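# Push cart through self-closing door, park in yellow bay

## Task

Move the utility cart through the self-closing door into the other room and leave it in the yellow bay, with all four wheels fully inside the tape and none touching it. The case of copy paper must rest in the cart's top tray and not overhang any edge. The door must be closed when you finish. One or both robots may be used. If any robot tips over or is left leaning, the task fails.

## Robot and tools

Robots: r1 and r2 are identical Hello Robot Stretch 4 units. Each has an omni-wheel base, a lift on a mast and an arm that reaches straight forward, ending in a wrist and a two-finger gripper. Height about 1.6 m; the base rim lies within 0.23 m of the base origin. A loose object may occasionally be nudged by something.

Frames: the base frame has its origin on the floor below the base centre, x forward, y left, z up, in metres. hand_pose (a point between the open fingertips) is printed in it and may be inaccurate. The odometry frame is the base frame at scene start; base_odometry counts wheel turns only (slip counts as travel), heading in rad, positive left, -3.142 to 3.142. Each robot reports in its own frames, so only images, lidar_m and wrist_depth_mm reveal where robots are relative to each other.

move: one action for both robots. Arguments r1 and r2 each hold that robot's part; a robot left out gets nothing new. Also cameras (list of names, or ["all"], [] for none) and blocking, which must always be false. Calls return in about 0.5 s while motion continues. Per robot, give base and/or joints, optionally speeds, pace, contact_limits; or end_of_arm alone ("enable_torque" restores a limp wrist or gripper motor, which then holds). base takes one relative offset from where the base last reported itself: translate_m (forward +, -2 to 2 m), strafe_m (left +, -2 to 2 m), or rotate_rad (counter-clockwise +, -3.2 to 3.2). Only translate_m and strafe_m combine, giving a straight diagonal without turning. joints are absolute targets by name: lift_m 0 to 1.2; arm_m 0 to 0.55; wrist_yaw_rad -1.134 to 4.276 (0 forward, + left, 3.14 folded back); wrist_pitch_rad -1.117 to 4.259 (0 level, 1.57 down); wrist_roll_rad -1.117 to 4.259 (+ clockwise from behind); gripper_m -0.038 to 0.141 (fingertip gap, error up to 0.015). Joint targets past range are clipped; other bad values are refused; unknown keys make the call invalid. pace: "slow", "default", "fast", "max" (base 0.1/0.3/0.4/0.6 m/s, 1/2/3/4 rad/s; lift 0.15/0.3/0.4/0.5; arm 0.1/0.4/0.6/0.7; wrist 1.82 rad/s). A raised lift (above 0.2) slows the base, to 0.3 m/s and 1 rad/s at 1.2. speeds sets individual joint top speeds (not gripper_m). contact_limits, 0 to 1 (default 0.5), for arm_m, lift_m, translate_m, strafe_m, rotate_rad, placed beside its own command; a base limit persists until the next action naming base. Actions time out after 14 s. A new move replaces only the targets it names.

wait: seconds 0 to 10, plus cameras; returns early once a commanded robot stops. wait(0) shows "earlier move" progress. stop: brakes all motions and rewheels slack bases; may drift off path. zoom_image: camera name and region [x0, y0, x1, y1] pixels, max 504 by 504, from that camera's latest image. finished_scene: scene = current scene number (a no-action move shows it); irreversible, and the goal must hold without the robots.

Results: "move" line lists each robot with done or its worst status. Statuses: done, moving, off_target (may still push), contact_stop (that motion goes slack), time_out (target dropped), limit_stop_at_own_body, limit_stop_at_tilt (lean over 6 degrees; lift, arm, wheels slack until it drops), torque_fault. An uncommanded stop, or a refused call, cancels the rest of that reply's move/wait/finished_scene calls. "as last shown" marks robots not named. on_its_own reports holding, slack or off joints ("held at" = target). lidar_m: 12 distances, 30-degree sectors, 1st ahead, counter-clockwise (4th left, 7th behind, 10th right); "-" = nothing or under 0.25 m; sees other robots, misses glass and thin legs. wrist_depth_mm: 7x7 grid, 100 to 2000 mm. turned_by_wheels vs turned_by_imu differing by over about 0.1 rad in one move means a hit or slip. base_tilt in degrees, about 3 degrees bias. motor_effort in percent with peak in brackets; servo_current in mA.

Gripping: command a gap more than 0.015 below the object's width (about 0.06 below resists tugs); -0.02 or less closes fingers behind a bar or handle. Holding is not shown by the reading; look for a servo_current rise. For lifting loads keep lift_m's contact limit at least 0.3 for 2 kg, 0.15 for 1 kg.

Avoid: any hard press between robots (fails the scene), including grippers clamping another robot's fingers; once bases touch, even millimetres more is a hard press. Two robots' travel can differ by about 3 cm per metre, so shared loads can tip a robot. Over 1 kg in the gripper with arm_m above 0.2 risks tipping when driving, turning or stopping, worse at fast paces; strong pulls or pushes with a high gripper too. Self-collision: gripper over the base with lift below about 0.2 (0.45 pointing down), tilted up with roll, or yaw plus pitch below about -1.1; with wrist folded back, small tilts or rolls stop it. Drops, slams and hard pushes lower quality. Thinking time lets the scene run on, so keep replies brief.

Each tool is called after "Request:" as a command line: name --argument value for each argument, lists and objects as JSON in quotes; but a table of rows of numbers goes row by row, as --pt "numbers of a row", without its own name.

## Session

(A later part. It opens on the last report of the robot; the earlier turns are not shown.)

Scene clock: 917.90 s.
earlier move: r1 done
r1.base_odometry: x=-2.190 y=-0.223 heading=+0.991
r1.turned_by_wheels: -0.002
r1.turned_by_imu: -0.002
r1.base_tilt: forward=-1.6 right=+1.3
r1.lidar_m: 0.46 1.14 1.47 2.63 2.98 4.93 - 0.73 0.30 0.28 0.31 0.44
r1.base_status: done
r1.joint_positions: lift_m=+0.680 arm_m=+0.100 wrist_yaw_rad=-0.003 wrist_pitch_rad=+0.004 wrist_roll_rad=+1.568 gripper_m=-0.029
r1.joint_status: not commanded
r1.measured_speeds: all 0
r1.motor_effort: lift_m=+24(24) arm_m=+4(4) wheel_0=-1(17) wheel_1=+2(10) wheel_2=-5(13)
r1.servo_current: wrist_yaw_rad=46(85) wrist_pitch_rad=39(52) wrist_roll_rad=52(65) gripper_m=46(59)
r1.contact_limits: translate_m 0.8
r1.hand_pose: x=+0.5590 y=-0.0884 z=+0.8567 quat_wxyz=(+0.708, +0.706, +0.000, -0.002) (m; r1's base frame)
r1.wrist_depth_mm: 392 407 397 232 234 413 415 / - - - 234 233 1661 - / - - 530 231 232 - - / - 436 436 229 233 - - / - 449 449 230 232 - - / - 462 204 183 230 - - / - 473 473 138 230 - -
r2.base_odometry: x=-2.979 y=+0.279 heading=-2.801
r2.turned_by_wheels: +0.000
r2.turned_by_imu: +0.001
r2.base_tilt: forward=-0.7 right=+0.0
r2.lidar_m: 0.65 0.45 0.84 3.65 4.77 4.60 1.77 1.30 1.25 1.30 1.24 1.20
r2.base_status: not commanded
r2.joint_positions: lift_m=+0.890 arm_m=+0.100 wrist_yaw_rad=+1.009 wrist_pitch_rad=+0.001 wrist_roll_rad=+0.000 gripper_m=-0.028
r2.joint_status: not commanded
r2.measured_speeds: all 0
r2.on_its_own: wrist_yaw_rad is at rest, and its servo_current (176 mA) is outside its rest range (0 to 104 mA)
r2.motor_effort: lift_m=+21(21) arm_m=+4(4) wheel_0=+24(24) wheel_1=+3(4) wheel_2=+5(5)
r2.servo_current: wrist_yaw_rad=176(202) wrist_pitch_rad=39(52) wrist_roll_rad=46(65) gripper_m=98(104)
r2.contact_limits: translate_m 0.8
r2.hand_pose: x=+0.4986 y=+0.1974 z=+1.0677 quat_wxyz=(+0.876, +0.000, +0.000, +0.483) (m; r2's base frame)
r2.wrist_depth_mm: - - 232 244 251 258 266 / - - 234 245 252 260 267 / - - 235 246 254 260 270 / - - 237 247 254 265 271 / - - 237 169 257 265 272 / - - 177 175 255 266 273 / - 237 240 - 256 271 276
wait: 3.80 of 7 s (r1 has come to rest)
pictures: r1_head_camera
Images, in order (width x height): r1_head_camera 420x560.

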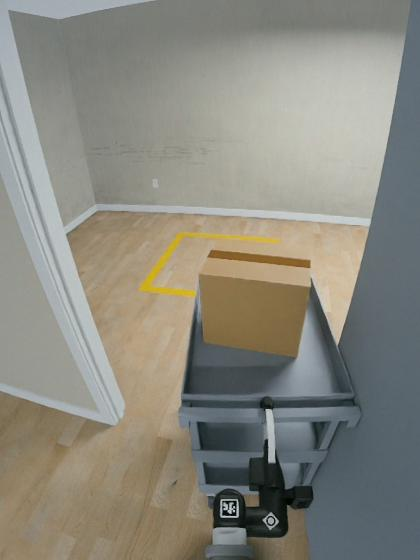

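Request:
move --r1 '{"base":{"translate_m":0.3,"strafe_m":0.05},"pace":"slow","contact_limits":{"translate_m":0.8}}' --blocking false

Request:
wait --seconds 7 --cameras '["r1_head_camera"]'

Scene clock: 921.87 s.
move: r1 moving
r1.base_odometry: x=-2.185 y=-0.212 heading=+0.990
r1.turned_by_wheels: +0.000
r1.turned_by_imu: -0.001
r1.base_tilt: forward=-1.6 right=+1.3
r1.lidar_m: 0.47 1.10 1.47 2.62 2.96 4.90 - 0.77 0.31 0.28 0.31 0.45
r1.base_status: translate_m moving; strafe_m moving
r1.joint_positions: lift_m=+0.680 arm_m=+0.100 wrist_yaw_rad=-0.004 wrist_pitch_rad=+0.004 wrist_roll_rad=+1.568 gripper_m=-0.029
r1.joint_status: not commanded
r1.measured_speeds: translate_m=+0.049 strafe_m=+0.008 rotate_rad=+0.000 lift_m=+0.000 arm_m=+0.000 wrist_yaw_rad=-0.008 wrist_pitch_rad=+0.000 wrist_roll_rad=+0.000
r1.motor_effort: lift_m=+24(24) arm_m=+4(4) wheel_0=+2(3) wheel_1=+5(6) wheel_2=-13(13)
r1.servo_current: wrist_yaw_rad=39(59) wrist_pitch_rad=39(52) wrist_roll_rad=59(65) gripper_m=52(52)
r1.contact_limits: translate_m 0.8
r1.hand_pose: x=+0.5589 y=-0.0887 z=+0.8567 quat_wxyz=(+0.708, +0.706, +0.000, -0.003) (m; r1's base frame)
r1.wrist_depth_mm: 392 392 399 234 234 410 415 / - - - 232 234 1756 - / - - 559 232 233 - - / - 433 439 231 232 - - / - 452 449 231 232 - - / - 462 203 183 232 - - / - 477 473 138 229 - -
r2.base_odometry: x=-2.979 y=+0.279 heading=-2.801
r2.turned_by_wheels: +0.000
r2.turned_by_imu: +0.000
r2.base_tilt: forward=-0.7 right=+0.0
r2.lidar_m: 0.67 0.46 0.88 3.63 4.78 4.60 1.78 1.32 1.23 1.32 1.26 1.21
r2.base_status: not commanded
r2.joint_positions: lift_m=+0.890 arm_m=+0.100 wrist_yaw_rad=+1.009 wrist_pitch_rad=+0.001 wrist_roll_rad=+0.000 gripper_m=-0.028
r2.joint_status: not commanded
r2.measured_speeds: all 0
r2.motor_effort: lift_m=+21(21) arm_m=+3(4) wheel_0=+23(24) wheel_1=+4(4) wheel_2=+5(5)
r2.servo_current: wrist_yaw_rad=182(189) wrist_pitch_rad=39(46) wrist_roll_rad=39(52) gripper_m=91(104)
r2.contact_limits: translate_m 0.8
r2.hand_pose: x=+0.4986 y=+0.1974 z=+1.0677 quat_wxyz=(+0.876, +0.000, +0.000, +0.483) (m; r2's base frame)
r2.wrist_depth_mm: - - 233 244 251 259 266 / - - 235 245 252 260 268 / - - 235 247 254 263 270 / - - 237 248 255 264 270 / - - 237 169 255 264 272 / - - 177 175 255 267 274 / - 236 240 - 255 270 276

Scene clock: 925.67 s.
earlier move: r1 done
r1.base_odometry: x=-2.068 y=+0.055 heading=+0.990
r1.turned_by_wheels: +0.000
r1.turned_by_imu: -0.002
r1.base_tilt: forward=-1.6 right=+1.3
r1.lidar_m: 0.48 0.85 0.95 2.53 2.87 4.68 - 0.50 0.37 0.35 0.37 0.52
r1.base_status: done
r1.joint_positions: lift_m=+0.680 arm_m=+0.100 wrist_yaw_rad=-0.005 wrist_pitch_rad=+0.004 wrist_roll_rad=+1.568 gripper_m=-0.029
r1.joint_status: not commanded
r1.measured_speeds: all 0
r1.motor_effort: lift_m=+24(24) arm_m=+4(4) wheel_0=-1(4) wheel_1=+1(6) wheel_2=-6(13)
r1.servo_current: wrist_yaw_rad=59(72) wrist_pitch_rad=46(52) wrist_roll_rad=65(65) gripper_m=59(59)
r1.contact_limits: translate_m 0.8
r1.hand_pose: x=+0.5588 y=-0.0888 z=+0.8567 quat_wxyz=(+0.708, +0.706, +0.000, -0.003) (m; r1's base frame)
r1.wrist_depth_mm: - - - 224 226 1661 1229 / - - - 226 227 1576 - / - 424 424 226 229 - - / - 433 436 228 230 - - / - 455 452 229 231 - - / - 473 202 183 230 - - / - 484 484 138 232 126 -
r2.base_odometry: x=-2.979 y=+0.279 heading=-2.801
r2.turned_by_wheels: +0.000
r2.turned_by_imu: +0.001
r2.base_tilt: forward=-0.7 right=+0.0
r2.lidar_m: 0.70 0.47 3.50 3.64 4.76 4.61 1.78 1.28 1.25 1.29 1.25 1.19
r2.base_status: not commanded
r2.joint_positions: lift_m=+0.890 arm_m=+0.100 wrist_yaw_rad=+1.009 wrist_pitch_rad=+0.001 wrist_roll_rad=+0.000 gripper_m=-0.028
r2.joint_status: not commanded
r2.measured_speeds: all 0
r2.on_its_own: wrist_yaw_rad is at rest, and its servo_current (189 mA) is outside its rest range (0 to 104 mA)
r2.motor_effort: lift_m=+21(21) arm_m=+4(4) wheel_0=+24(24) wheel_1=+4(4) wheel_2=+5(5)
r2.servo_current: wrist_yaw_rad=189(202) wrist_pitch_rad=46(46) wrist_roll_rad=39(59) gripper_m=98(104)
r2.contact_limits: translate_m 0.8
r2.hand_pose: x=+0.4986 y=+0.1974 z=+1.0677 quat_wxyz=(+0.876, +0.000, +0.000, +0.483) (m; r2's base frame)
r2.wrist_depth_mm: - - 232 244 252 259 266 / - - 235 246 253 260 268 / - - 235 247 253 262 270 / - - 236 248 253 263 271 / - - 237 169 256 265 271 / - - 178 175 255 266 274 / - 237 239 - 256 270 276
wait: 3.80 of 7 s (r1 has come to rest)
pictures: r1_head_camera
Images, in order (width x height): r1_head_camera 420x560.

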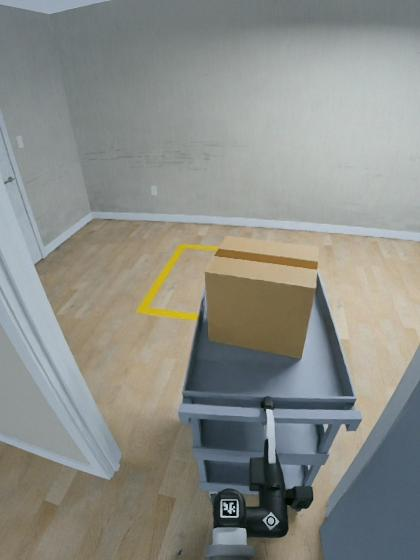

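Request:
move --r1 '{"base":{"translate_m":0.45,"strafe_m":0.05},"pace":"slow","contact_limits":{"translate_m":0.8}}' --blocking false

Request:
wait --seconds 8 --cameras '["r1_head_camera"]'

Scene clock: 934.83 s.
move: r1 moving
r1.base_odometry: x=-2.062 y=+0.066 heading=+0.990
r1.turned_by_wheels: +0.000
r1.turned_by_imu: -0.001
r1.base_tilt: forward=-1.6 right=+1.3
r1.lidar_m: 0.49 0.84 0.93 2.52 2.86 4.68 - 0.51 0.35 0.34 0.35 0.52
r1.base_status: translate_m moving; strafe_m moving
r1.joint_positions: lift_m=+0.680 arm_m=+0.100 wrist_yaw_rad=-0.005 wrist_pitch_rad=+0.004 wrist_roll_rad=+1.568 gripper_m=-0.029
r1.joint_status: not commanded
r1.measured_speeds: translate_m=+0.048 strafe_m=+0.005 rotate_rad=+0.001 lift_m=+0.000 arm_m=+0.000 wrist_yaw_rad=+0.000 wrist_pitch_rad=+0.000 wrist_roll_rad=+0.000
r1.motor_effort: lift_m=+24(24) arm_m=+4(4) wheel_0=+0(5) wheel_1=+4(5) wheel_2=-12(12)
r1.servo_current: wrist_yaw_rad=59(65) wrist_pitch_rad=39(46) wrist_roll_rad=59(65) gripper_m=52(52)
r1.contact_limits: translate_m 0.8
r1.hand_pose: x=+0.5588 y=-0.0888 z=+0.8567 quat_wxyz=(+0.708, +0.706, +0.000, -0.003) (m; r1's base frame)
r1.wrist_depth_mm: - - - 224 225 1661 1255 / - - - 225 226 1618 - / - 427 427 225 228 - - / - 433 436 229 229 - - / - 452 455 229 230 - - / - 473 204 183 231 - - / - 484 488 138 231 126 -
r2.base_odometry: x=-2.979 y=+0.279 heading=-2.801
r2.turned_by_wheels: +0.000
r2.turned_by_imu: +0.000
r2.base_tilt: forward=-0.7 right=+0.0
r2.lidar_m: 0.68 0.46 3.51 3.65 4.78 4.60 1.78 1.30 1.23 1.32 1.25 1.20
r2.base_status: not commanded
r2.joint_positions: lift_m=+0.890 arm_m=+0.100 wrist_yaw_rad=+1.009 wrist_pitch_rad=+0.001 wrist_roll_rad=+0.000 gripper_m=-0.028
r2.joint_status: not commanded
r2.measured_speeds: all 0
r2.motor_effort: lift_m=+21(21) arm_m=+3(4) wheel_0=+24(24) wheel_1=+4(4) wheel_2=+5(5)
r2.servo_current: wrist_yaw_rad=195(202) wrist_pitch_rad=39(46) wrist_roll_rad=52(52) gripper_m=104(104)
r2.contact_limits: translate_m 0.8
r2.hand_pose: x=+0.4986 y=+0.1974 z=+1.0677 quat_wxyz=(+0.876, +0.000, +0.000, +0.483) (m; r2's base frame)
r2.wrist_depth_mm: - - 234 244 251 259 267 / - - 235 246 251 259 268 / - - 235 246 253 262 268 / - - 237 247 254 264 271 / - - 239 170 256 265 271 / - - 177 175 255 267 274 / - 237 240 - 256 271 276

Scene clock: 940.13 s.
earlier move: r1 done
r1.base_odometry: x=-1.863 y=+0.458 heading=+0.990
r1.turned_by_wheels: +0.001
r1.turned_by_imu: +0.000
r1.base_tilt: forward=-1.6 right=+1.3
r1.lidar_m: 0.47 2.89 0.51 2.40 2.70 4.40 - 0.61 0.41 0.41 2.64 0.51
r1.base_status: done
r1.joint_positions: lift_m=+0.680 arm_m=+0.100 wrist_yaw_rad=-0.005 wrist_pitch_rad=+0.004 wrist_roll_rad=+1.568 gripper_m=-0.029
r1.joint_status: not commanded
r1.measured_speeds: all 0
r1.motor_effort: lift_m=+24(24) arm_m=+4(4) wheel_0=+4(7) wheel_1=+4(7) wheel_2=-4(13)
r1.servo_current: wrist_yaw_rad=52(78) wrist_pitch_rad=46(52) wrist_roll_rad=52(65) gripper_m=52(65)
r1.contact_limits: translate_m 0.8
r1.hand_pose: x=+0.5588 y=-0.0888 z=+0.8567 quat_wxyz=(+0.708, +0.706, +0.000, -0.003) (m; r1's base frame)
r1.wrist_depth_mm: - - - 215 217 1756 - / - - - 218 220 - - / - 418 421 221 224 - - / - 436 436 224 227 - - / - 459 459 168 229 - - / - 488 207 182 231 - - / - - 504 140 236 - -
r2.base_odometry: x=-2.979 y=+0.279 heading=-2.801
r2.turned_by_wheels: +0.000
r2.turned_by_imu: +0.001
r2.base_tilt: forward=-0.7 right=+0.0
r2.lidar_m: 0.69 0.46 3.51 3.64 4.75 4.60 1.78 1.31 1.25 1.32 1.24 1.20
r2.base_status: not commanded
r2.joint_positions: lift_m=+0.890 arm_m=+0.100 wrist_yaw_rad=+1.009 wrist_pitch_rad=+0.001 wrist_roll_rad=+0.000 gripper_m=-0.028
r2.joint_status: not commanded
r2.measured_speeds: all 0
r2.on_its_own: wrist_yaw_rad is at rest, and its servo_current (189 mA) is outside its rest range (0 to 104 mA)
r2.motor_effort: lift_m=+21(21) arm_m=+4(4) wheel_0=+24(24) wheel_1=+3(4) wheel_2=+5(5)
r2.servo_current: wrist_yaw_rad=189(202) wrist_pitch_rad=39(52) wrist_roll_rad=39(59) gripper_m=98(104)
r2.contact_limits: translate_m 0.8
r2.hand_pose: x=+0.4986 y=+0.1974 z=+1.0677 quat_wxyz=(+0.876, +0.000, +0.000, +0.483) (m; r2's base frame)
r2.wrist_depth_mm: - - 233 244 251 259 267 / - - 235 246 253 260 268 / - - 236 247 254 262 268 / - - 236 248 254 263 271 / - - 238 170 256 264 272 / - - 177 175 255 267 273 / - 237 240 - 255 268 276
wait: 5.30 of 8 s (r1 has come to rest)
pictures: r1_head_camera
Images, in order (width x height): r1_head_camera 420x560.

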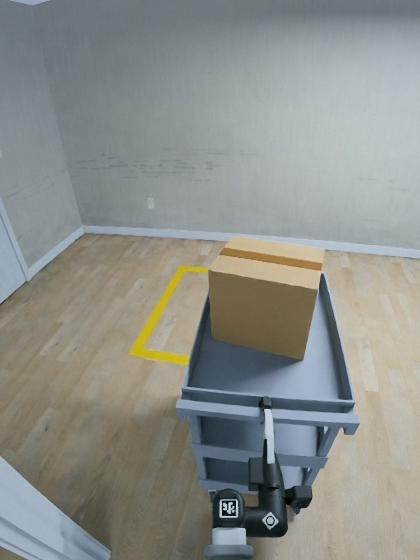

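Request:
move --r1 '{"base":{"translate_m":0.5,"strafe_m":0.05},"pace":"slow","contact_limits":{"translate_m":0.8}}' --blocking false

Request:
wait --seconds 8 --cameras '["r1_head_camera","r1_head_left_camera"]'

Scene clock: 945.37 s.
move: r1 moving
r1.base_odometry: x=-1.857 y=+0.469 heading=+0.991
r1.turned_by_wheels: +0.000
r1.turned_by_imu: +0.000
r1.base_tilt: forward=-1.6 right=+1.2
r1.lidar_m: 0.49 2.84 0.51 2.38 2.69 4.44 - 0.58 0.42 0.41 2.65 0.52
r1.base_status: translate_m moving; strafe_m moving
r1.joint_positions: lift_m=+0.680 arm_m=+0.100 wrist_yaw_rad=-0.005 wrist_pitch_rad=+0.004 wrist_roll_rad=+1.568 gripper_m=-0.029
r1.joint_status: not commanded
r1.measured_speeds: translate_m=+0.049 strafe_m=+0.005 rotate_rad=-0.001 lift_m=+0.000 arm_m=+0.000 wrist_yaw_rad=+0.000 wrist_pitch_rad=+0.000 wrist_roll_rad=+0.000
r1.motor_effort: lift_m=+23(24) arm_m=+4(4) wheel_0=+6(7) wheel_1=+4(7) wheel_2=-9(10)
r1.servo_current: wrist_yaw_rad=59(65) wrist_pitch_rad=39(52) wrist_roll_rad=46(59) gripper_m=52(52)
r1.contact_limits: translate_m 0.8
r1.hand_pose: x=+0.5588 y=-0.0888 z=+0.8567 quat_wxyz=(+0.708, +0.706, +0.000, -0.003) (m; r1's base frame)
r1.wrist_depth_mm: - - - 214 216 1661 - / - - - 218 219 - - / - 418 418 221 223 - - / - 436 436 224 226 - - / - 459 452 167 229 - - / - 492 207 182 231 - - / - - 504 141 235 - -
r2.base_odometry: x=-2.979 y=+0.279 heading=-2.801
r2.turned_by_wheels: +0.000
r2.turned_by_imu: +0.000
r2.base_tilt: forward=-0.7 right=+0.1
r2.lidar_m: 0.68 0.46 3.50 3.64 4.76 4.60 1.77 1.29 1.24 1.31 1.26 1.19
r2.base_status: not commanded
r2.joint_positions: lift_m=+0.890 arm_m=+0.100 wrist_yaw_rad=+1.009 wrist_pitch_rad=+0.001 wrist_roll_rad=+0.000 gripper_m=-0.028
r2.joint_status: not commanded
r2.measured_speeds: all 0
r2.motor_effort: lift_m=+21(21) arm_m=+4(4) wheel_0=+23(24) wheel_1=+3(4) wheel_2=+5(5)
r2.servo_current: wrist_yaw_rad=195(202) wrist_pitch_rad=46(52) wrist_roll_rad=46(59) gripper_m=98(104)
r2.contact_limits: translate_m 0.8
r2.hand_pose: x=+0.4986 y=+0.1974 z=+1.0677 quat_wxyz=(+0.876, +0.000, +0.000, +0.483) (m; r2's base frame)
r2.wrist_depth_mm: - - 234 244 251 259 267 / - - 234 245 252 260 268 / - - 236 247 253 263 270 / - - 237 248 255 263 270 / - - 238 169 256 265 271 / - - 178 175 255 267 274 / - 237 240 - 255 270 276

Scene clock: 951.17 s.
earlier move: r1 done
r1.base_odometry: x=-1.631 y=+0.904 heading=+0.991
r1.turned_by_wheels: +0.000
r1.turned_by_imu: +0.000
r1.base_tilt: forward=-1.6 right=+1.3
r1.lidar_m: 0.48 2.65 2.25 0.52 0.46 4.16 - 0.67 0.67 2.48 2.80 0.51
r1.base_status: done
r1.joint_positions: lift_m=+0.680 arm_m=+0.100 wrist_yaw_rad=-0.003 wrist_pitch_rad=+0.004 wrist_roll_rad=+1.568 gripper_m=-0.029
r1.joint_status: not commanded
r1.measured_speeds: all 0
r1.motor_effort: lift_m=+24(24) arm_m=+4(4) wheel_0=+4(9) wheel_1=+3(7) wheel_2=-5(10)
r1.servo_current: wrist_yaw_rad=46(72) wrist_pitch_rad=33(52) wrist_roll_rad=59(65) gripper_m=39(59)
r1.contact_limits: translate_m 0.8
r1.hand_pose: x=+0.5590 y=-0.0883 z=+0.8567 quat_wxyz=(+0.708, +0.706, +0.000, -0.002) (m; r1's base frame)
r1.wrist_depth_mm: - - - 208 211 1618 - / - - - 213 214 - - / - 413 413 217 219 - - / - 436 436 221 222 - - / - 466 459 165 229 - - / - 496 484 182 231 1808 - / - - - 142 237 544 -
r2.base_odometry: x=-2.979 y=+0.279 heading=-2.801
r2.turned_by_wheels: +0.000
r2.turned_by_imu: +0.001
r2.base_tilt: forward=-0.7 right=+0.0
r2.lidar_m: 0.68 0.44 3.49 3.60 4.79 4.60 1.75 1.30 1.23 1.31 1.25 1.21
r2.base_status: not commanded
r2.joint_positions: lift_m=+0.890 arm_m=+0.100 wrist_yaw_rad=+1.009 wrist_pitch_rad=+0.001 wrist_roll_rad=+0.000 gripper_m=-0.028
r2.joint_status: not commanded
r2.measured_speeds: all 0
r2.on_its_own: wrist_yaw_rad is at rest, and its servo_current (189 mA) is outside its rest range (0 to 104 mA)
r2.motor_effort: lift_m=+21(21) arm_m=+4(4) wheel_0=+23(24) wheel_1=+3(4) wheel_2=+5(6)
r2.servo_current: wrist_yaw_rad=189(202) wrist_pitch_rad=46(52) wrist_roll_rad=46(59) gripper_m=98(104)
r2.contact_limits: translate_m 0.8
r2.hand_pose: x=+0.4986 y=+0.1974 z=+1.0677 quat_wxyz=(+0.876, +0.000, +0.000, +0.483) (m; r2's base frame)
r2.wrist_depth_mm: - - 233 244 251 260 266 / - - 235 245 252 259 267 / - - 236 245 253 260 270 / - - 236 247 255 265 272 / - - 237 170 254 264 272 / - - 177 175 255 266 273 / - 238 240 - 255 268 276
wait: 5.80 of 8 s (r1 has come to rest)
pictures: r1_head_camera, r1_head_left_camera
Images, in order (width x height): r1_head_camera 420x560, r1_head_left_camera 420x672.

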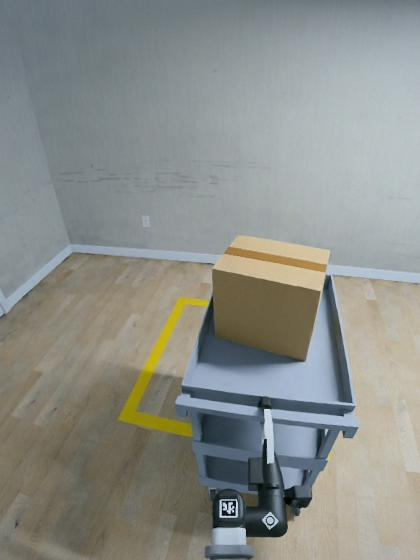

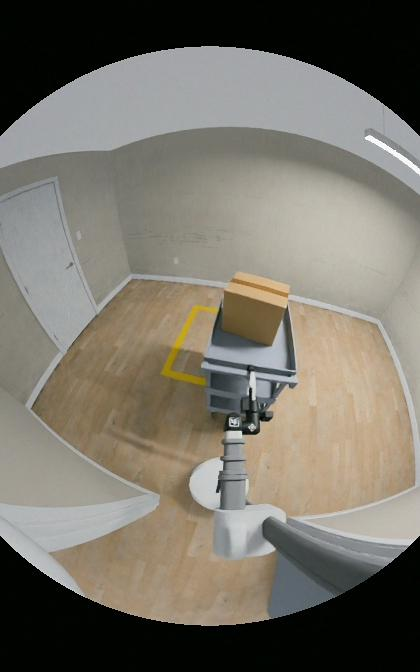

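Request:
move --r1 '{"base":{"translate_m":0.66,"strafe_m":0.06},"pace":"slow","contact_limits":{"translate_m":0.8}}' --blocking false

Request:
wait --seconds 9 --cameras '["r1_head_camera","r1_head_left_camera","r1_head_right_camera"]'

Scene clock: 956.67 s.
move: r1 moving
r1.base_odometry: x=-1.625 y=+0.915 heading=+0.991
r1.turned_by_wheels: +0.000
r1.turned_by_imu: +0.000
r1.base_tilt: forward=-1.6 right=+1.2
r1.lidar_m: 0.49 2.66 2.26 0.56 0.44 4.17 - 0.69 0.65 2.49 2.81 0.47
r1.base_status: translate_m moving; strafe_m moving
r1.joint_positions: lift_m=+0.680 arm_m=+0.100 wrist_yaw_rad=-0.003 wrist_pitch_rad=+0.004 wrist_roll_rad=+1.568 gripper_m=-0.029
r1.joint_status: not commanded
r1.measured_speeds: translate_m=+0.048 strafe_m=+0.005 rotate_rad=-0.001 lift_m=+0.000 arm_m=+0.000 wrist_yaw_rad=+0.000 wrist_pitch_rad=+0.000 wrist_roll_rad=+0.000
r1.motor_effort: lift_m=+24(24) arm_m=+4(4) wheel_0=+8(8) wheel_1=+5(7) wheel_2=-8(9)
r1.servo_current: wrist_yaw_rad=46(72) wrist_pitch_rad=46(46) wrist_roll_rad=52(52) gripper_m=52(52)
r1.contact_limits: translate_m 0.8
r1.hand_pose: x=+0.5590 y=-0.0883 z=+0.8567 quat_wxyz=(+0.708, +0.706, +0.000, -0.002) (m; r1's base frame)
r1.wrist_depth_mm: - - - 207 210 1576 - / - - - 212 214 - - / - 413 413 217 218 - - / - 436 436 220 223 - - / - 469 459 166 227 - - / - 504 477 182 231 1808 - / - - - 142 236 539 -
r2.base_odometry: x=-2.979 y=+0.279 heading=-2.801
r2.turned_by_wheels: +0.000
r2.turned_by_imu: +0.000
r2.base_tilt: forward=-0.7 right=+0.1
r2.lidar_m: 0.67 0.46 3.49 3.63 4.77 4.60 1.79 1.31 1.23 1.29 1.25 1.21
r2.base_status: not commanded
r2.joint_positions: lift_m=+0.890 arm_m=+0.100 wrist_yaw_rad=+1.009 wrist_pitch_rad=+0.001 wrist_roll_rad=+0.000 gripper_m=-0.028
r2.joint_status: not commanded
r2.measured_speeds: all 0
r2.motor_effort: lift_m=+21(21) arm_m=+4(4) wheel_0=+24(24) wheel_1=+3(4) wheel_2=+5(5)
r2.servo_current: wrist_yaw_rad=182(195) wrist_pitch_rad=39(46) wrist_roll_rad=39(59) gripper_m=104(104)
r2.contact_limits: translate_m 0.8
r2.hand_pose: x=+0.4986 y=+0.1974 z=+1.0677 quat_wxyz=(+0.876, +0.000, +0.000, +0.483) (m; r2's base frame)
r2.wrist_depth_mm: - - 233 244 251 259 268 / - - 235 246 252 260 267 / - - 235 247 253 262 270 / - - 236 248 255 264 270 / - - 237 169 255 265 272 / - - 177 175 255 266 274 / - 237 240 - 254 270 276

Scene clock: 964.07 s.
earlier move: r1 done
r1.base_odometry: x=-1.319 y=+1.489 heading=+0.991
r1.turned_by_wheels: +0.000
r1.turned_by_imu: +0.000
r1.base_tilt: forward=-1.6 right=+1.2
r1.lidar_m: 0.49 2.17 2.04 1.95 1.04 0.87 2.15 1.20 1.66 2.68 2.32 0.48
r1.base_status: done
r1.joint_positions: lift_m=+0.680 arm_m=+0.100 wrist_yaw_rad=-0.003 wrist_pitch_rad=+0.004 wrist_roll_rad=+1.568 gripper_m=-0.029
r1.joint_status: not commanded
r1.measured_speeds: all 0
r1.motor_effort: lift_m=+24(24) arm_m=+4(4) wheel_0=+5(9) wheel_1=+2(8) wheel_2=-2(10)
r1.servo_current: wrist_yaw_rad=59(72) wrist_pitch_rad=39(52) wrist_roll_rad=46(65) gripper_m=52(59)
r1.contact_limits: translate_m 0.8
r1.hand_pose: x=+0.5590 y=-0.0882 z=+0.8567 quat_wxyz=(+0.708, +0.706, +0.000, -0.002) (m; r1's base frame)
r1.wrist_depth_mm: - - - 200 202 - - / - 449 436 208 208 - - / - 410 413 211 213 - - / - 436 439 159 220 - - / - 462 462 163 226 - - / - 500 484 182 230 - - / - 138 161 143 177 539 -
r2.base_odometry: x=-2.979 y=+0.279 heading=-2.801
r2.turned_by_wheels: +0.000
r2.turned_by_imu: +0.001
r2.base_tilt: forward=-0.7 right=+0.0
r2.lidar_m: 0.70 0.46 3.49 3.65 4.79 4.59 1.81 1.30 1.25 1.29 1.26 1.21
r2.base_status: not commanded
r2.joint_positions: lift_m=+0.890 arm_m=+0.100 wrist_yaw_rad=+1.009 wrist_pitch_rad=+0.001 wrist_roll_rad=+0.000 gripper_m=-0.028
r2.joint_status: not commanded
r2.measured_speeds: all 0
r2.on_its_own: wrist_yaw_rad is at rest, and its servo_current (182 mA) is outside its rest range (0 to 104 mA)
r2.motor_effort: lift_m=+21(21) arm_m=+4(4) wheel_0=+23(24) wheel_1=+3(4) wheel_2=+5(5)
r2.servo_current: wrist_yaw_rad=182(202) wrist_pitch_rad=46(46) wrist_roll_rad=39(65) gripper_m=104(104)
r2.contact_limits: translate_m 0.8
r2.hand_pose: x=+0.4986 y=+0.1974 z=+1.0677 quat_wxyz=(+0.876, +0.000, +0.000, +0.483) (m; r2's base frame)
r2.wrist_depth_mm: - - 232 243 251 260 267 / - - 235 246 253 260 268 / - - 235 247 253 262 270 / - - 237 247 253 264 272 / - - 239 170 256 265 272 / - - 177 175 255 266 274 / - 236 239 - 256 271 276
wait: 7.40 of 9 s (r1 has come to rest)
pictures: r1_head_camera, r1_head_left_camera, r1_head_right_camera
Images, in order (width x height): r1_head_camera 420x560, r1_head_left_camera 420x672, r1_head_right_camera 420x672.

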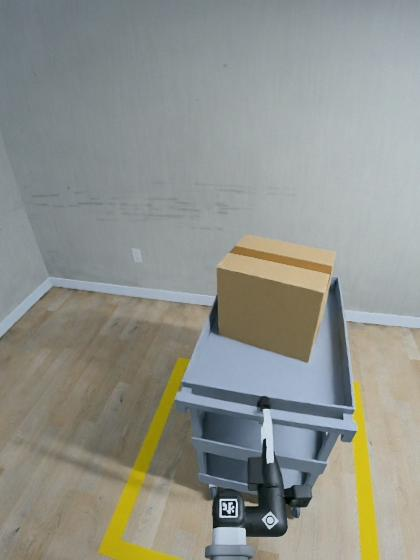

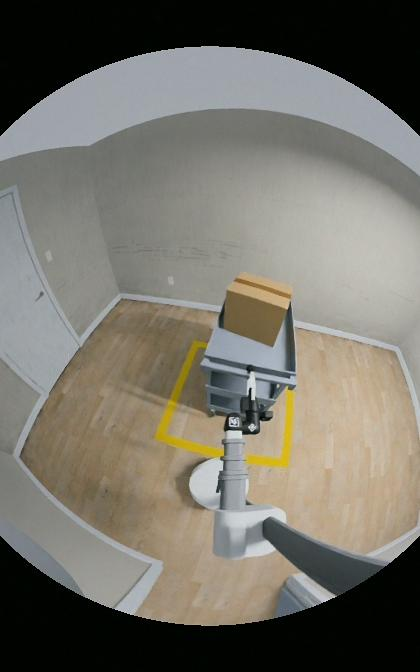

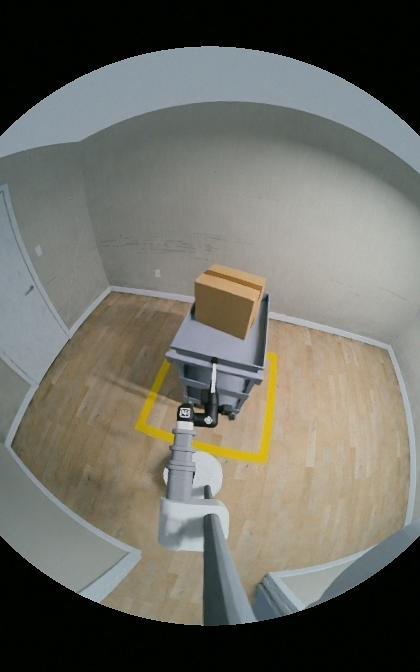

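Request:
move --r1 '{"joints":{"gripper_m":0.08}}' --r2 '{"joints":{"gripper_m":0.1}}' --blocking false

Request:
wait --seconds 3

Request:
move --r1 '{"base":{"translate_m":-0.3},"pace":"slow"}' --blocking false

Request:
wait --seconds 6

Request:
move --r1 '{"base":{"strafe_m":0.45}}' --blocking false

Request:
wait --seconds 5 --cameras '["r1_head_camera","r1_head_right_camera","r1_head_left_camera","r2_head_camera"]'

Scene clock: 972.67 s.
move: r1 moving; r2 moving
r1.base_odometry: x=-1.319 y=+1.489 heading=+0.991
r1.turned_by_wheels: +0.000
r1.turned_by_imu: +0.000
r1.base_tilt: forward=-1.6 right=+1.3
r1.lidar_m: 0.51 2.21 2.04 1.96 1.01 0.86 2.13 1.18 1.63 2.68 2.30 0.50
r1.base_status: not commanded
r1.joint_positions: lift_m=+0.680 arm_m=+0.100 wrist_yaw_rad=-0.003 wrist_pitch_rad=+0.004 wrist_roll_rad=+1.568 gripper_m=-0.004
r1.joint_status: gripper_m moving
r1.measured_speeds: all 0
r1.motor_effort: lift_m=+24(24) arm_m=+4(4) wheel_0=+4(5) wheel_1=+2(2) wheel_2=-2(2)
r1.servo_current: wrist_yaw_rad=39(72) wrist_pitch_rad=46(46) wrist_roll_rad=65(65) gripper_m=78(78)
r1.contact_limits: translate_m 0.8
r1.hand_pose: x=+0.5590 y=-0.0882 z=+0.8567 quat_wxyz=(+0.708, +0.706, +0.000, -0.002) (m; r1's base frame)
r1.wrist_depth_mm: - - - 203 205 - - / - 466 452 211 211 - - / - 413 410 216 216 - - / - 436 439 220 224 - - / - 469 477 167 229 - - / - 508 496 183 234 - - / - 132 159 148 173 1464 -
r2.base_odometry: x=-2.979 y=+0.279 heading=-2.801
r2.turned_by_wheels: +0.000
r2.turned_by_imu: +0.000
r2.base_tilt: forward=-0.7 right=+0.1
r2.lidar_m: 0.68 0.46 3.49 3.64 4.80 4.58 1.78 1.28 1.23 1.32 1.27 1.21
r2.base_status: not commanded
r2.joint_positions: lift_m=+0.890 arm_m=+0.100 wrist_yaw_rad=+1.009 wrist_pitch_rad=+0.001 wrist_roll_rad=+0.000 gripper_m=-0.002
r2.joint_status: gripper_m moving
r2.measured_speeds: translate_m=+0.000 strafe_m=-0.001 rotate_rad=-0.002 lift_m=+0.000 arm_m=+0.000 wrist_yaw_rad=+0.000 wrist_pitch_rad=+0.000 wrist_roll_rad=+0.000
r2.motor_effort: lift_m=+21(21) arm_m=+4(4) wheel_0=+21(24) wheel_1=+3(4) wheel_2=+5(5)
r2.servo_current: wrist_yaw_rad=182(195) wrist_pitch_rad=39(46) wrist_roll_rad=59(59) gripper_m=78(117)
r2.contact_limits: translate_m 0.8
r2.hand_pose: x=+0.4986 y=+0.1974 z=+1.0677 quat_wxyz=(+0.876, +0.000, +0.000, +0.483) (m; r2's base frame)
r2.wrist_depth_mm: - - 236 248 255 266 274 / - - 237 249 256 266 273 / - - 238 250 258 266 276 / - - 239 252 259 268 276 / - - 239 251 262 271 279 / - - 177 183 259 272 279 / - 242 244 - 259 276 282

Scene clock: 973.97 s.
earlier move: r1 done; r2 moving
r1.base_odometry: x=-1.319 y=+1.489 heading=+0.991
r1.turned_by_wheels: +0.000
r1.turned_by_imu: +0.000
r1.base_tilt: forward=-1.6 right=+1.2
r1.lidar_m: 0.51 2.17 2.03 1.95 1.04 0.87 1.86 1.16 1.64 2.68 2.30 0.48
r1.base_status: not commanded
r1.joint_positions: lift_m=+0.680 arm_m=+0.100 wrist_yaw_rad=-0.003 wrist_pitch_rad=+0.004 wrist_roll_rad=+1.568 gripper_m=+0.080
r1.joint_status: all done
r1.measured_speeds: all 0
r1.motor_effort: lift_m=+23(24) arm_m=+4(4) wheel_0=+5(5) wheel_1=+2(2) wheel_2=-2(2)
r1.servo_current: wrist_yaw_rad=46(72) wrist_pitch_rad=46(52) wrist_roll_rad=46(65) gripper_m=39(98)
r1.contact_limits: translate_m 0.8
r1.hand_pose: x=+0.5590 y=-0.0882 z=+0.8567 quat_wxyz=(+0.708, +0.706, +0.000, -0.002) (m; r1's base frame)
r1.wrist_depth_mm: - - - 204 206 - - / - 455 442 211 212 - - / - 413 413 216 219 - - / - 439 442 222 224 - - / - 469 477 169 231 - - / - 500 496 184 236 - - / - - 165 151 172 1537 -
r2.base_odometry: x=-2.980 y=+0.279 heading=-2.803
r2.turned_by_wheels: -0.001
r2.turned_by_imu: -0.001
r2.base_tilt: forward=-0.7 right=+0.1
r2.lidar_m: 0.80 0.51 3.50 3.64 4.75 4.60 1.79 1.30 1.25 1.32 1.23 1.21
r2.base_status: not commanded
r2.joint_positions: lift_m=+0.890 arm_m=+0.100 wrist_yaw_rad=+0.985 wrist_pitch_rad=+0.001 wrist_roll_rad=+0.000 gripper_m=+0.100
r2.joint_status: gripper_m moving
r2.measured_speeds: translate_m=+0.000 strafe_m=-0.001 rotate_rad=-0.002 lift_m=+0.000 arm_m=+0.000 wrist_yaw_rad=-0.065 wrist_pitch_rad=+0.000 wrist_roll_rad=+0.000
r2.motor_effort: lift_m=+21(21) arm_m=+4(4) wheel_0=+6(24) wheel_1=+3(4) wheel_2=+5(5)
r2.servo_current: wrist_yaw_rad=52(195) wrist_pitch_rad=33(46) wrist_roll_rad=46(59) gripper_m=59(137)
r2.contact_limits: translate_m 0.8
r2.hand_pose: x=+0.5032 y=+0.1919 z=+1.0677 quat_wxyz=(+0.881, +0.000, +0.000, +0.473) (m; r2's base frame)
r2.wrist_depth_mm: - - 309 325 334 347 355 / - - 252 325 336 345 355 / - - 251 329 340 347 359 / - - 250 329 340 353 364 / - - 250 332 340 351 362 / - - 200 332 196 357 366 / - - 320 - 349 359 370
wait: 1.30 of 3 s (r1 has come to rest)

Scene clock: 974.47 s.
earlier move: r2 done
move: r1 moving
r1.base_odometry: x=-1.326 y=+1.478 heading=+0.991
r1.turned_by_wheels: +0.000
r1.turned_by_imu: +0.000
r1.base_tilt: forward=-1.6 right=+1.3
r1.lidar_m: 0.53 2.21 2.03 1.90 1.01 0.87 1.68 1.16 1.60 2.67 2.32 0.52
r1.base_status: translate_m moving
r1.joint_positions: lift_m=+0.680 arm_m=+0.100 wrist_yaw_rad=-0.003 wrist_pitch_rad=+0.003 wrist_roll_rad=+1.568 gripper_m=+0.080
r1.joint_status: not commanded
r1.measured_speeds: translate_m=-0.048 strafe_m=+0.000 rotate_rad=-0.001 lift_m=+0.000 arm_m=+0.000 wrist_yaw_rad=+0.000 wrist_pitch_rad=+0.000 wrist_roll_rad=+0.000
r1.motor_effort: lift_m=+22(24) arm_m=+4(4) wheel_0=-7(7) wheel_1=-3(5) wheel_2=+7(7)
r1.servo_current: wrist_yaw_rad=46(65) wrist_pitch_rad=39(52) wrist_roll_rad=65(65) gripper_m=46(46)
r1.hand_pose: x=+0.5590 y=-0.0882 z=+0.8571 quat_wxyz=(+0.708, +0.706, +0.000, -0.002) (m; r1's base frame)
r1.wrist_depth_mm: - - - 216 217 - - / - - 496 220 223 - - / - 424 424 227 230 - - / - 449 452 234 236 - - / - 488 484 180 243 - - / - 504 211 187 191 - - / - 149 - 138 258 144 -
r2.base_odometry: x=-2.980 y=+0.279 heading=-2.803
r2.turned_by_wheels: +0.000
r2.turned_by_imu: +0.000
r2.base_tilt: forward=-0.7 right=+0.1
r2.lidar_m: 0.93 0.62 3.48 3.64 4.76 4.60 1.78 1.30 1.26 1.32 1.27 1.19
r2.base_status: not commanded
r2.joint_positions: lift_m=+0.890 arm_m=+0.100 wrist_yaw_rad=+0.983 wrist_pitch_rad=+0.001 wrist_roll_rad=+0.000 gripper_m=+0.100
r2.joint_status: all done
r2.measured_speeds: all 0
r2.motor_effort: lift_m=+21(21) arm_m=+3(4) wheel_0=+4(5) wheel_1=+3(4) wheel_2=+5(5)
r2.servo_current: wrist_yaw_rad=39(65) wrist_pitch_rad=39(46) wrist_roll_rad=46(59) gripper_m=46(59)
r2.contact_limits: translate_m 0.8
r2.hand_pose: x=+0.5036 y=+0.1915 z=+1.0677 quat_wxyz=(+0.882, +0.000, +0.000, +0.472) (m; r2's base frame)
r2.wrist_depth_mm: - - 370 - - - - / - - 362 - - - - / - - 368 - - - - / - - 373 - - - - / - - 368 - - - - / - - 193 - 186 - - / - - - - - - -

Scene clock: 978.27 s.
earlier move: r1 done
r1.base_odometry: x=-1.484 y=+1.238 heading=+0.991
r1.turned_by_wheels: +0.000
r1.turned_by_imu: +0.000
r1.base_tilt: forward=-1.6 right=+1.3
r1.lidar_m: 0.78 2.48 2.10 1.30 0.68 0.62 0.81 0.85 1.05 2.63 2.65 0.78
r1.base_status: done
r1.joint_positions: lift_m=+0.680 arm_m=+0.100 wrist_yaw_rad=-0.003 wrist_pitch_rad=+0.003 wrist_roll_rad=+1.568 gripper_m=+0.080
r1.joint_status: not commanded
r1.measured_speeds: all 0
r1.motor_effort: lift_m=+21(24) arm_m=+4(4) wheel_0=-5(7) wheel_1=-2(7) wheel_2=+3(7)
r1.servo_current: wrist_yaw_rad=52(78) wrist_pitch_rad=46(52) wrist_roll_rad=52(72) gripper_m=46(52)
r1.hand_pose: x=+0.5590 y=-0.0882 z=+0.8571 quat_wxyz=(+0.708, +0.706, +0.000, -0.002) (m; r1's base frame)
r1.wrist_depth_mm: - - - - - 1576 1255 / - - - 433 496 496 504 / - - 707 508 - - 517 / - - 741 715 - - 530 / - - 798 544 - - 544 / - - 197 549 191 - 564 / - - - 150 - 574 1118
r2.base_odometry: x=-2.980 y=+0.279 heading=-2.803
r2.turned_by_wheels: +0.000
r2.turned_by_imu: +0.001
r2.base_tilt: forward=-0.6 right=+0.1
r2.lidar_m: 1.28 1.57 3.49 3.63 4.82 4.61 1.75 1.28 1.24 1.30 1.25 1.21
r2.base_status: not commanded
r2.joint_positions: lift_m=+0.890 arm_m=+0.100 wrist_yaw_rad=+0.983 wrist_pitch_rad=+0.001 wrist_roll_rad=+0.000 gripper_m=+0.100
r2.joint_status: all done
r2.measured_speeds: all 0
r2.motor_effort: lift_m=+21(21) arm_m=+4(4) wheel_0=+4(5) wheel_1=+4(4) wheel_2=+5(5)
r2.servo_current: wrist_yaw_rad=46(65) wrist_pitch_rad=39(52) wrist_roll_rad=52(59) gripper_m=52(59)
r2.contact_limits: translate_m 0.8
r2.hand_pose: x=+0.5036 y=+0.1915 z=+1.0677 quat_wxyz=(+0.882, +0.000, +0.000, +0.472) (m; r2's base frame)
r2.wrist_depth_mm: - - - - - - - / - - - - - - - / - - - - - 1366 - / - - - - - - - / - - - - - 1366 - / - - 195 - 195 - - / - - - - - - -
wait: 3.80 of 6 s (r1 has come to rest)

Scene clock: 978.77 s.
move: r1 moving
r1.base_odometry: x=-1.514 y=+1.258 heading=+0.991
r1.turned_by_wheels: +0.000
r1.turned_by_imu: +0.000
r1.base_tilt: forward=-1.6 right=+1.3
r1.lidar_m: 0.79 2.50 2.07 1.29 0.68 0.57 0.75 0.82 1.08 2.66 2.66 0.79
r1.base_status: strafe_m moving
r1.joint_positions: lift_m=+0.680 arm_m=+0.100 wrist_yaw_rad=-0.003 wrist_pitch_rad=+0.003 wrist_roll_rad=+1.568 gripper_m=+0.080
r1.joint_status: not commanded
r1.measured_speeds: translate_m=+0.000 strafe_m=+0.140 rotate_rad=+0.001 lift_m=+0.000 arm_m=+0.000 wrist_yaw_rad=+0.000 wrist_pitch_rad=+0.000 wrist_roll_rad=+0.000
r1.motor_effort: lift_m=+21(21) arm_m=+4(4) wheel_0=-11(11) wheel_1=+9(11) wheel_2=+0(2)
r1.servo_current: wrist_yaw_rad=52(59) wrist_pitch_rad=52(52) wrist_roll_rad=46(65) gripper_m=39(46)
r1.hand_pose: x=+0.5590 y=-0.0882 z=+0.8571 quat_wxyz=(+0.708, +0.706, +0.000, -0.002) (m; r1's base frame)
r1.wrist_depth_mm: - - - - - 1464 1138 / - - - 442 512 - 504 / - - 723 521 - - 525 / - - 750 530 - - 539 / - - 788 544 1078 - 549 / - - 197 500 191 - 574 / - - - 150 - 1708 1182
r2: as last shown
r2.turned_by_imu: +0.000
r2.base_tilt: forward=-0.7 right=+0.1
r2.lidar_m: 1.26 1.62 3.47 3.64 4.78 4.60 1.78 1.30 1.25 1.30 1.26 1.19
r2.motor_effort: lift_m=+21(21) arm_m=+4(4) wheel_0=+4(4) wheel_1=+4(4) wheel_2=+5(5)
r2.servo_current: wrist_yaw_rad=46(59) wrist_pitch_rad=39(39) wrist_roll_rad=46(59) gripper_m=52(52)
r2.contact_limits: translate_m 0.8
r2.wrist_depth_mm: - - - - - - - / - - - - - - - / - - - - - - - / - - - - - - - / - - - - - - - / - - 196 - 195 - - / - - - - - - -

Scene clock: 981.10 s.
earlier move: r1 done
r1.base_odometry: x=-1.860 y=+1.484 heading=+0.991
r1.turned_by_wheels: +0.000
r1.turned_by_imu: +0.002
r1.base_tilt: forward=-1.6 right=+1.2
r1.lidar_m: 2.30 1.96 1.69 1.08 0.59 0.49 0.47 0.66 1.06 3.06 2.78 0.91
r1.base_status: done
r1.joint_positions: lift_m=+0.680 arm_m=+0.100 wrist_yaw_rad=-0.003 wrist_pitch_rad=+0.003 wrist_roll_rad=+1.568 gripper_m=+0.080
r1.joint_status: not commanded
r1.measured_speeds: all 0
r1.motor_effort: lift_m=+21(21) arm_m=+4(4) wheel_0=-2(11) wheel_1=+1(12) wheel_2=+1(3)
r1.servo_current: wrist_yaw_rad=59(65) wrist_pitch_rad=39(52) wrist_roll_rad=59(72) gripper_m=46(52)
r1.hand_pose: x=+0.5590 y=-0.0882 z=+0.8571 quat_wxyz=(+0.708, +0.706, +0.000, -0.002) (m; r1's base frame)
r1.wrist_depth_mm: - - 788 525 - - - / - - 831 597 - 1576 1098 / - - - - - 1756 1160 / - - - - - 1808 1229 / - - - - - 1708 1255 / - - 200 - 195 1708 1229 / - - - 150 - 1537 1255
r2.base_odometry: x=-2.980 y=+0.279 heading=-2.803
r2.turned_by_wheels: +0.000
r2.turned_by_imu: +0.000
r2.base_tilt: forward=-0.7 right=+0.1
r2.lidar_m: 1.25 1.72 3.50 3.62 4.79 4.59 1.79 1.31 1.24 1.32 1.26 1.21
r2.base_status: not commanded
r2.joint_positions: lift_m=+0.890 arm_m=+0.100 wrist_yaw_rad=+0.983 wrist_pitch_rad=+0.001 wrist_roll_rad=+0.000 gripper_m=+0.100
r2.joint_status: not commanded
r2.measured_speeds: all 0
r2.motor_effort: lift_m=+21(21) arm_m=+3(4) wheel_0=+4(5) wheel_1=+3(4) wheel_2=+5(5)
r2.servo_current: wrist_yaw_rad=46(59) wrist_pitch_rad=39(46) wrist_roll_rad=52(65) gripper_m=46(59)
r2.contact_limits: translate_m 0.8
r2.hand_pose: x=+0.5036 y=+0.1915 z=+1.0677 quat_wxyz=(+0.882, +0.000, +0.000, +0.472) (m; r2's base frame)
r2.wrist_depth_mm: - - - - - - - / - - - - - - - / - - - - - - - / - - - - - - - / - - - - - - - / - - 195 - 195 - - / - - - - - - -
wait: 2.33 of 5 s (r1 has come to rest)
pictures: r1_head_camera, r1_head_left_camera, r1_head_right_camera, r2_head_camera
Images, in order (width x height): r1_head_camera 420x560, r1_head_left_camera 420x672, r1_head_right_camera 420x672, r2_head_camera 420x560.

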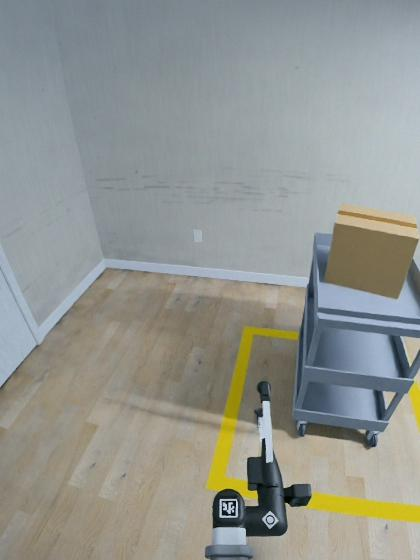

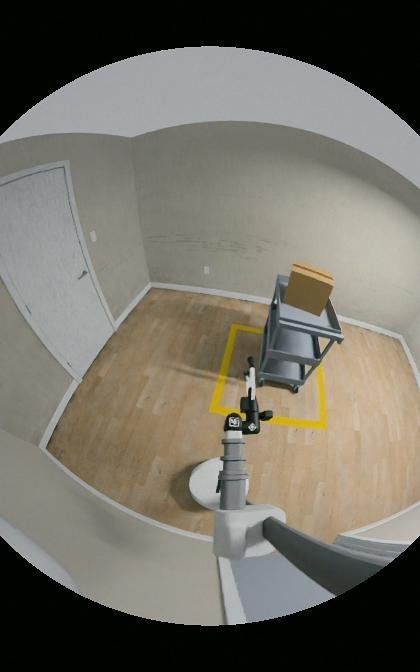

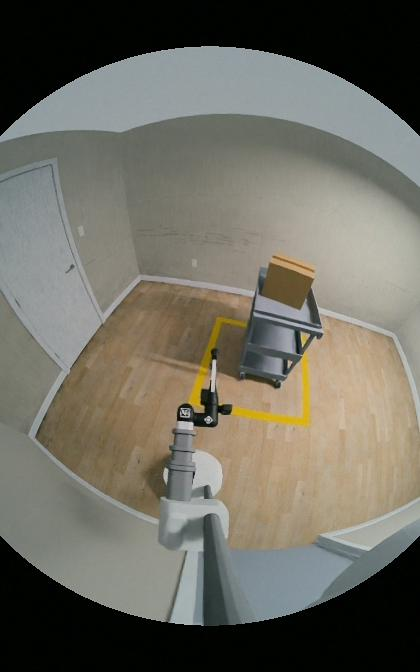

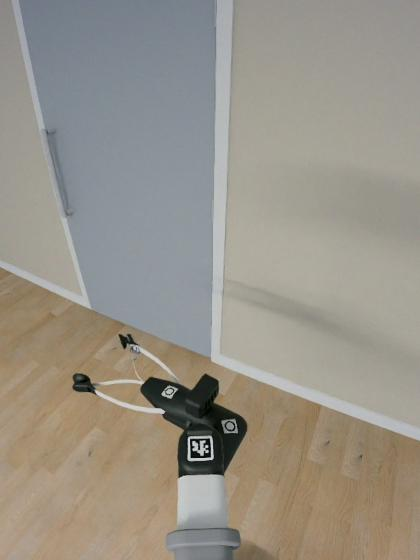

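Request:
zoom_image --camera "r1_head_camera" --region '[220, 190, 420, 530]'

Request:
zoom_image --camera "r1_head_right_camera" --region '[180, 240, 340, 430]'

Scaled by 1.482 from the camera's 420x560 image, which has a finer 600x800 frame.

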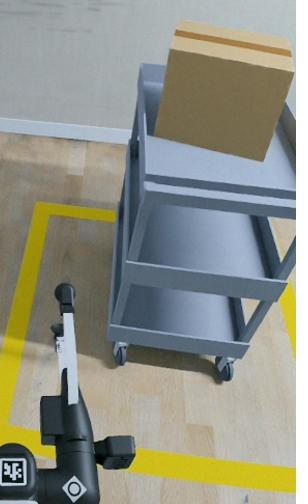

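Scaled by 2.653 from the camera's 420x672 image, which has a finer 600x960 frame.

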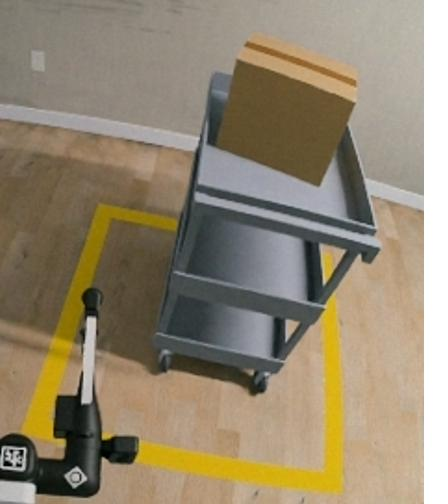

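Request:
move --r1 '{"base":{"translate_m":0.6,"strafe_m":0.4}}' --blocking false

Request:
wait --seconds 6

Request:
move --r1 '{"base":{"rotate_rad":-1.0}}' --blocking false

Request:
wait --seconds 4 --cameras '["r1_head_camera","r1_head_right_camera"]'

Scene clock: 994.57 s.
move: r1 moving
r1.base_odometry: x=-1.860 y=+1.519 heading=+0.991
r1.turned_by_wheels: +0.000
r1.turned_by_imu: +0.000
r1.base_tilt: forward=-1.6 right=+1.3
r1.lidar_m: 2.26 1.95 1.66 1.13 0.60 0.48 0.49 0.67 1.10 3.08 1.04 0.87
r1.base_status: translate_m moving; strafe_m moving
r1.joint_positions: lift_m=+0.680 arm_m=+0.100 wrist_yaw_rad=-0.003 wrist_pitch_rad=+0.003 wrist_roll_rad=+1.568 gripper_m=+0.080
r1.joint_status: not commanded
r1.measured_speeds: translate_m=+0.113 strafe_m=+0.075 rotate_rad=+0.008 lift_m=+0.000 arm_m=+0.000 wrist_yaw_rad=+0.000 wrist_pitch_rad=+0.000 wrist_roll_rad=+0.000
r1.motor_effort: lift_m=+21(21) arm_m=+4(4) wheel_0=-6(7) wheel_1=+8(10) wheel_2=-7(9)
r1.servo_current: wrist_yaw_rad=59(72) wrist_pitch_rad=39(46) wrist_roll_rad=39(59) gripper_m=46(46)
r1.hand_pose: x=+0.5590 y=-0.0882 z=+0.8571 quat_wxyz=(+0.708, +0.706, +0.000, -0.002) (m; r1's base frame)
r1.wrist_depth_mm: - - 768 549 - - - / - - - 574 - 1499 1160 / - - - - - 1661 1160 / - - - - - 1756 1229 / - - - - - 1756 1229 / - - 200 - 195 1708 1229 / - - - 150 - 1576 1255
r2: as last shown
r2.base_tilt: forward=-0.6 right=+0.1
r2.lidar_m: 1.27 1.74 3.49 3.65 4.76 4.59 1.78 1.30 1.25 1.26 1.26 1.20
r2.motor_effort: lift_m=+21(21) arm_m=+4(4) wheel_0=+4(4) wheel_1=+4(4) wheel_2=+5(5)
r2.servo_current: wrist_yaw_rad=39(59) wrist_pitch_rad=39(46) wrist_roll_rad=52(59) gripper_m=46(59)
r2.contact_limits: translate_m 0.8
r2.wrist_depth_mm: - - - - - - - / - - - - - - - / - - - - - - - / - - - - - - - / - - - - - - - / - - 196 - 195 - - / - - - - - - -

Scene clock: 997.83 s.
earlier move: r1 done
r1.base_odometry: x=-1.866 y=+2.205 heading=+0.991
r1.turned_by_wheels: +0.000
r1.turned_by_imu: +0.003
r1.base_tilt: forward=-1.6 right=+1.3
r1.lidar_m: 1.81 1.36 1.13 1.11 1.19 0.96 0.95 1.12 1.97 0.89 0.75 1.19
r1.base_status: done
r1.joint_positions: lift_m=+0.680 arm_m=+0.100 wrist_yaw_rad=-0.002 wrist_pitch_rad=+0.003 wrist_roll_rad=+1.568 gripper_m=+0.080
r1.joint_status: not commanded
r1.measured_speeds: all 0
r1.motor_effort: lift_m=+21(21) arm_m=+4(4) wheel_0=-2(7) wheel_1=+1(10) wheel_2=+0(9)
r1.servo_current: wrist_yaw_rad=59(72) wrist_pitch_rad=39(52) wrist_roll_rad=59(65) gripper_m=39(46)
r1.hand_pose: x=+0.5590 y=-0.0881 z=+0.8571 quat_wxyz=(+0.708, +0.706, +0.000, -0.002) (m; r1's base frame)
r1.wrist_depth_mm: - - - - - - 1182 / - - - - - - 1182 / - - - - - 1464 1205 / - - - - - 1430 1229 / - - - - - 1537 1205 / - - 194 - 188 1576 1255 / - 148 - 138 - 144 1229
r2.base_odometry: x=-2.980 y=+0.279 heading=-2.803
r2.turned_by_wheels: +0.000
r2.turned_by_imu: +0.000
r2.base_tilt: forward=-0.7 right=+0.1
r2.lidar_m: 1.25 1.73 3.46 3.65 4.77 4.59 1.83 1.32 1.25 1.31 1.28 1.21
r2.base_status: not commanded
r2.joint_positions: lift_m=+0.890 arm_m=+0.100 wrist_yaw_rad=+0.983 wrist_pitch_rad=+0.001 wrist_roll_rad=+0.000 gripper_m=+0.100
r2.joint_status: not commanded
r2.measured_speeds: all 0
r2.motor_effort: lift_m=+21(21) arm_m=+3(4) wheel_0=+4(5) wheel_1=+4(4) wheel_2=+5(5)
r2.servo_current: wrist_yaw_rad=46(59) wrist_pitch_rad=39(52) wrist_roll_rad=59(65) gripper_m=52(59)
r2.contact_limits: translate_m 0.8
r2.hand_pose: x=+0.5036 y=+0.1915 z=+1.0677 quat_wxyz=(+0.882, +0.000, +0.000, +0.472) (m; r2's base frame)
r2.wrist_depth_mm: - - - - - - - / - - - - - - - / - - - - - - - / - - - - - - - / - - - - - - - / - - 196 - 195 - - / - - - - - - -
wait: 3.27 of 6 s (r1 has come to rest)

Scene clock: 998.33 s.
move: r1 moving
r1.base_odometry: x=-1.866 y=+2.205 heading=+0.738
r1.turned_by_wheels: -0.252
r1.turned_by_imu: -0.253
r1.base_tilt: forward=-1.6 right=+1.3
r1.lidar_m: 1.81 1.74 1.21 1.13 1.20 1.02 0.96 1.00 1.49 3.39 0.75 0.88
r1.base_status: rotate_rad moving
r1.joint_positions: lift_m=+0.680 arm_m=+0.100 wrist_yaw_rad=-0.002 wrist_pitch_rad=+0.003 wrist_roll_rad=+1.568 gripper_m=+0.080
r1.joint_status: not commanded
r1.measured_speeds: translate_m=-0.002 strafe_m=+0.002 rotate_rad=-0.973 lift_m=+0.000 arm_m=+0.000 wrist_yaw_rad=+0.000 wrist_pitch_rad=+0.000 wrist_roll_rad=+0.000
r1.motor_effort: lift_m=+21(21) arm_m=+4(4) wheel_0=+7(8) wheel_1=+7(9) wheel_2=+8(8)
r1.servo_current: wrist_yaw_rad=46(65) wrist_pitch_rad=52(52) wrist_roll_rad=46(59) gripper_m=39(46)
r1.hand_pose: x=+0.5591 y=-0.0881 z=+0.8571 quat_wxyz=(+0.708, +0.706, +0.000, -0.002) (m; r1's base frame)
r1.wrist_depth_mm: - - - - - - 1205 / - - - - - 1499 1182 / - - - - - 1464 1229 / - - - - - 1499 1229 / - - - - - 1464 1229 / - - 193 - 187 1464 1229 / - 148 - 139 - 144 1255
r2: as last shown
r2.lidar_m: 1.26 1.72 3.50 3.65 4.78 4.58 1.77 1.30 1.22 1.32 1.25 1.19
r2.motor_effort: lift_m=+21(21) arm_m=+4(4) wheel_0=+4(4) wheel_1=+3(4) wheel_2=+5(5)
r2.servo_current: wrist_yaw_rad=46(59) wrist_pitch_rad=46(46) wrist_roll_rad=52(59) gripper_m=52(59)
r2.contact_limits: translate_m 0.8
r2.wrist_depth_mm: - - - - - - - / - - - - - - - / - - - - - - - / - - - - - - - / - - - - - - - / - - 195 - 195 - - / - - - - - - -

Scene clock: 999.53 s.
earlier move: r1 done
r1.base_odometry: x=-1.866 y=+2.205 heading=-0.009
r1.turned_by_wheels: -0.747
r1.turned_by_imu: -0.752
r1.base_tilt: forward=-1.6 right=+1.3
r1.lidar_m: 0.74 1.80 1.80 1.29 1.12 1.13 1.13 0.95 0.97 1.14 2.00 0.83
r1.base_status: done
r1.joint_positions: lift_m=+0.680 arm_m=+0.100 wrist_yaw_rad=-0.002 wrist_pitch_rad=+0.003 wrist_roll_rad=+1.568 gripper_m=+0.080
r1.joint_status: not commanded
r1.measured_speeds: all 0
r1.motor_effort: lift_m=+21(21) arm_m=+4(4) wheel_0=+2(9) wheel_1=+1(9) wheel_2=+0(9)
r1.servo_current: wrist_yaw_rad=52(72) wrist_pitch_rad=39(52) wrist_roll_rad=52(65) gripper_m=46(52)
r1.hand_pose: x=+0.5591 y=-0.0881 z=+0.8571 quat_wxyz=(+0.708, +0.706, +0.000, -0.002) (m; r1's base frame)
r1.wrist_depth_mm: - - - - - 1576 1205 / - - - 759 - 741 1255 / - - - 609 - - 559 / - - 788 459 - 473 496 / - - 715 500 504 - - / - - 211 603 188 - 960 / - 148 - 139 - 143 946
r2.base_odometry: x=-2.980 y=+0.279 heading=-2.803
r2.turned_by_wheels: +0.000
r2.turned_by_imu: +0.000
r2.base_tilt: forward=-0.7 right=+0.1
r2.lidar_m: 1.27 1.73 3.48 3.64 4.77 4.59 1.79 1.29 1.24 1.31 1.24 1.19
r2.base_status: not commanded
r2.joint_positions: lift_m=+0.890 arm_m=+0.100 wrist_yaw_rad=+0.983 wrist_pitch_rad=+0.001 wrist_roll_rad=+0.000 gripper_m=+0.100
r2.joint_status: not commanded
r2.measured_speeds: all 0
r2.motor_effort: lift_m=+21(21) arm_m=+4(4) wheel_0=+4(4) wheel_1=+3(4) wheel_2=+5(5)
r2.servo_current: wrist_yaw_rad=33(59) wrist_pitch_rad=39(46) wrist_roll_rad=46(65) gripper_m=46(59)
r2.contact_limits: translate_m 0.8
r2.hand_pose: x=+0.5036 y=+0.1915 z=+1.0677 quat_wxyz=(+0.882, +0.000, +0.000, +0.472) (m; r2's base frame)
r2.wrist_depth_mm: - - - - - - - / - - - - - - - / - - - - - - - / - - - - - - - / - - - - - - - / - - 195 - 195 - - / - - - - - - -
wait: 1.20 of 4 s (r1 has come to rest)
pictures: r1_head_camera, r1_head_right_camera
Images, in order (width x height): r1_head_camera 420x560, r1_head_right_camera 420x672.

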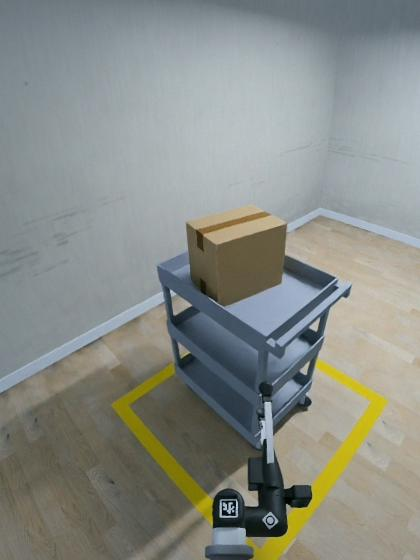

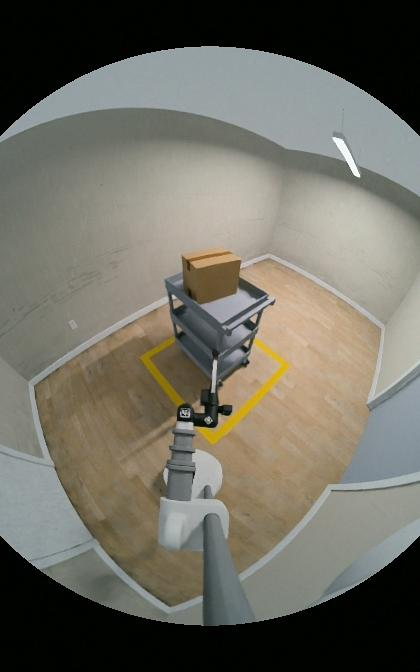

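Request:
zoom_image --camera "r1_head_camera" --region '[100, 180, 360, 460]'

Scaled by 1.800 from the camera's 420x560 image, which has a finer 600x800 frame.

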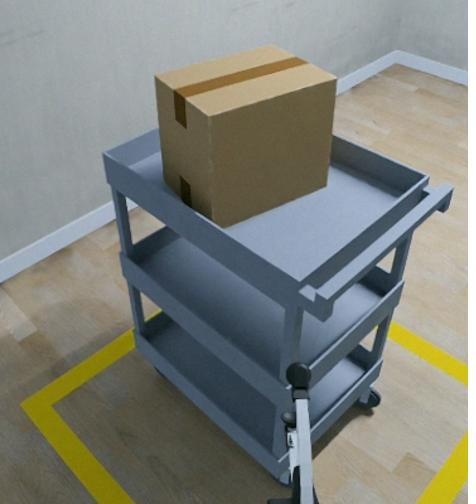

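Request:
finished_scene --scene 2

The scene is finished: the task was done.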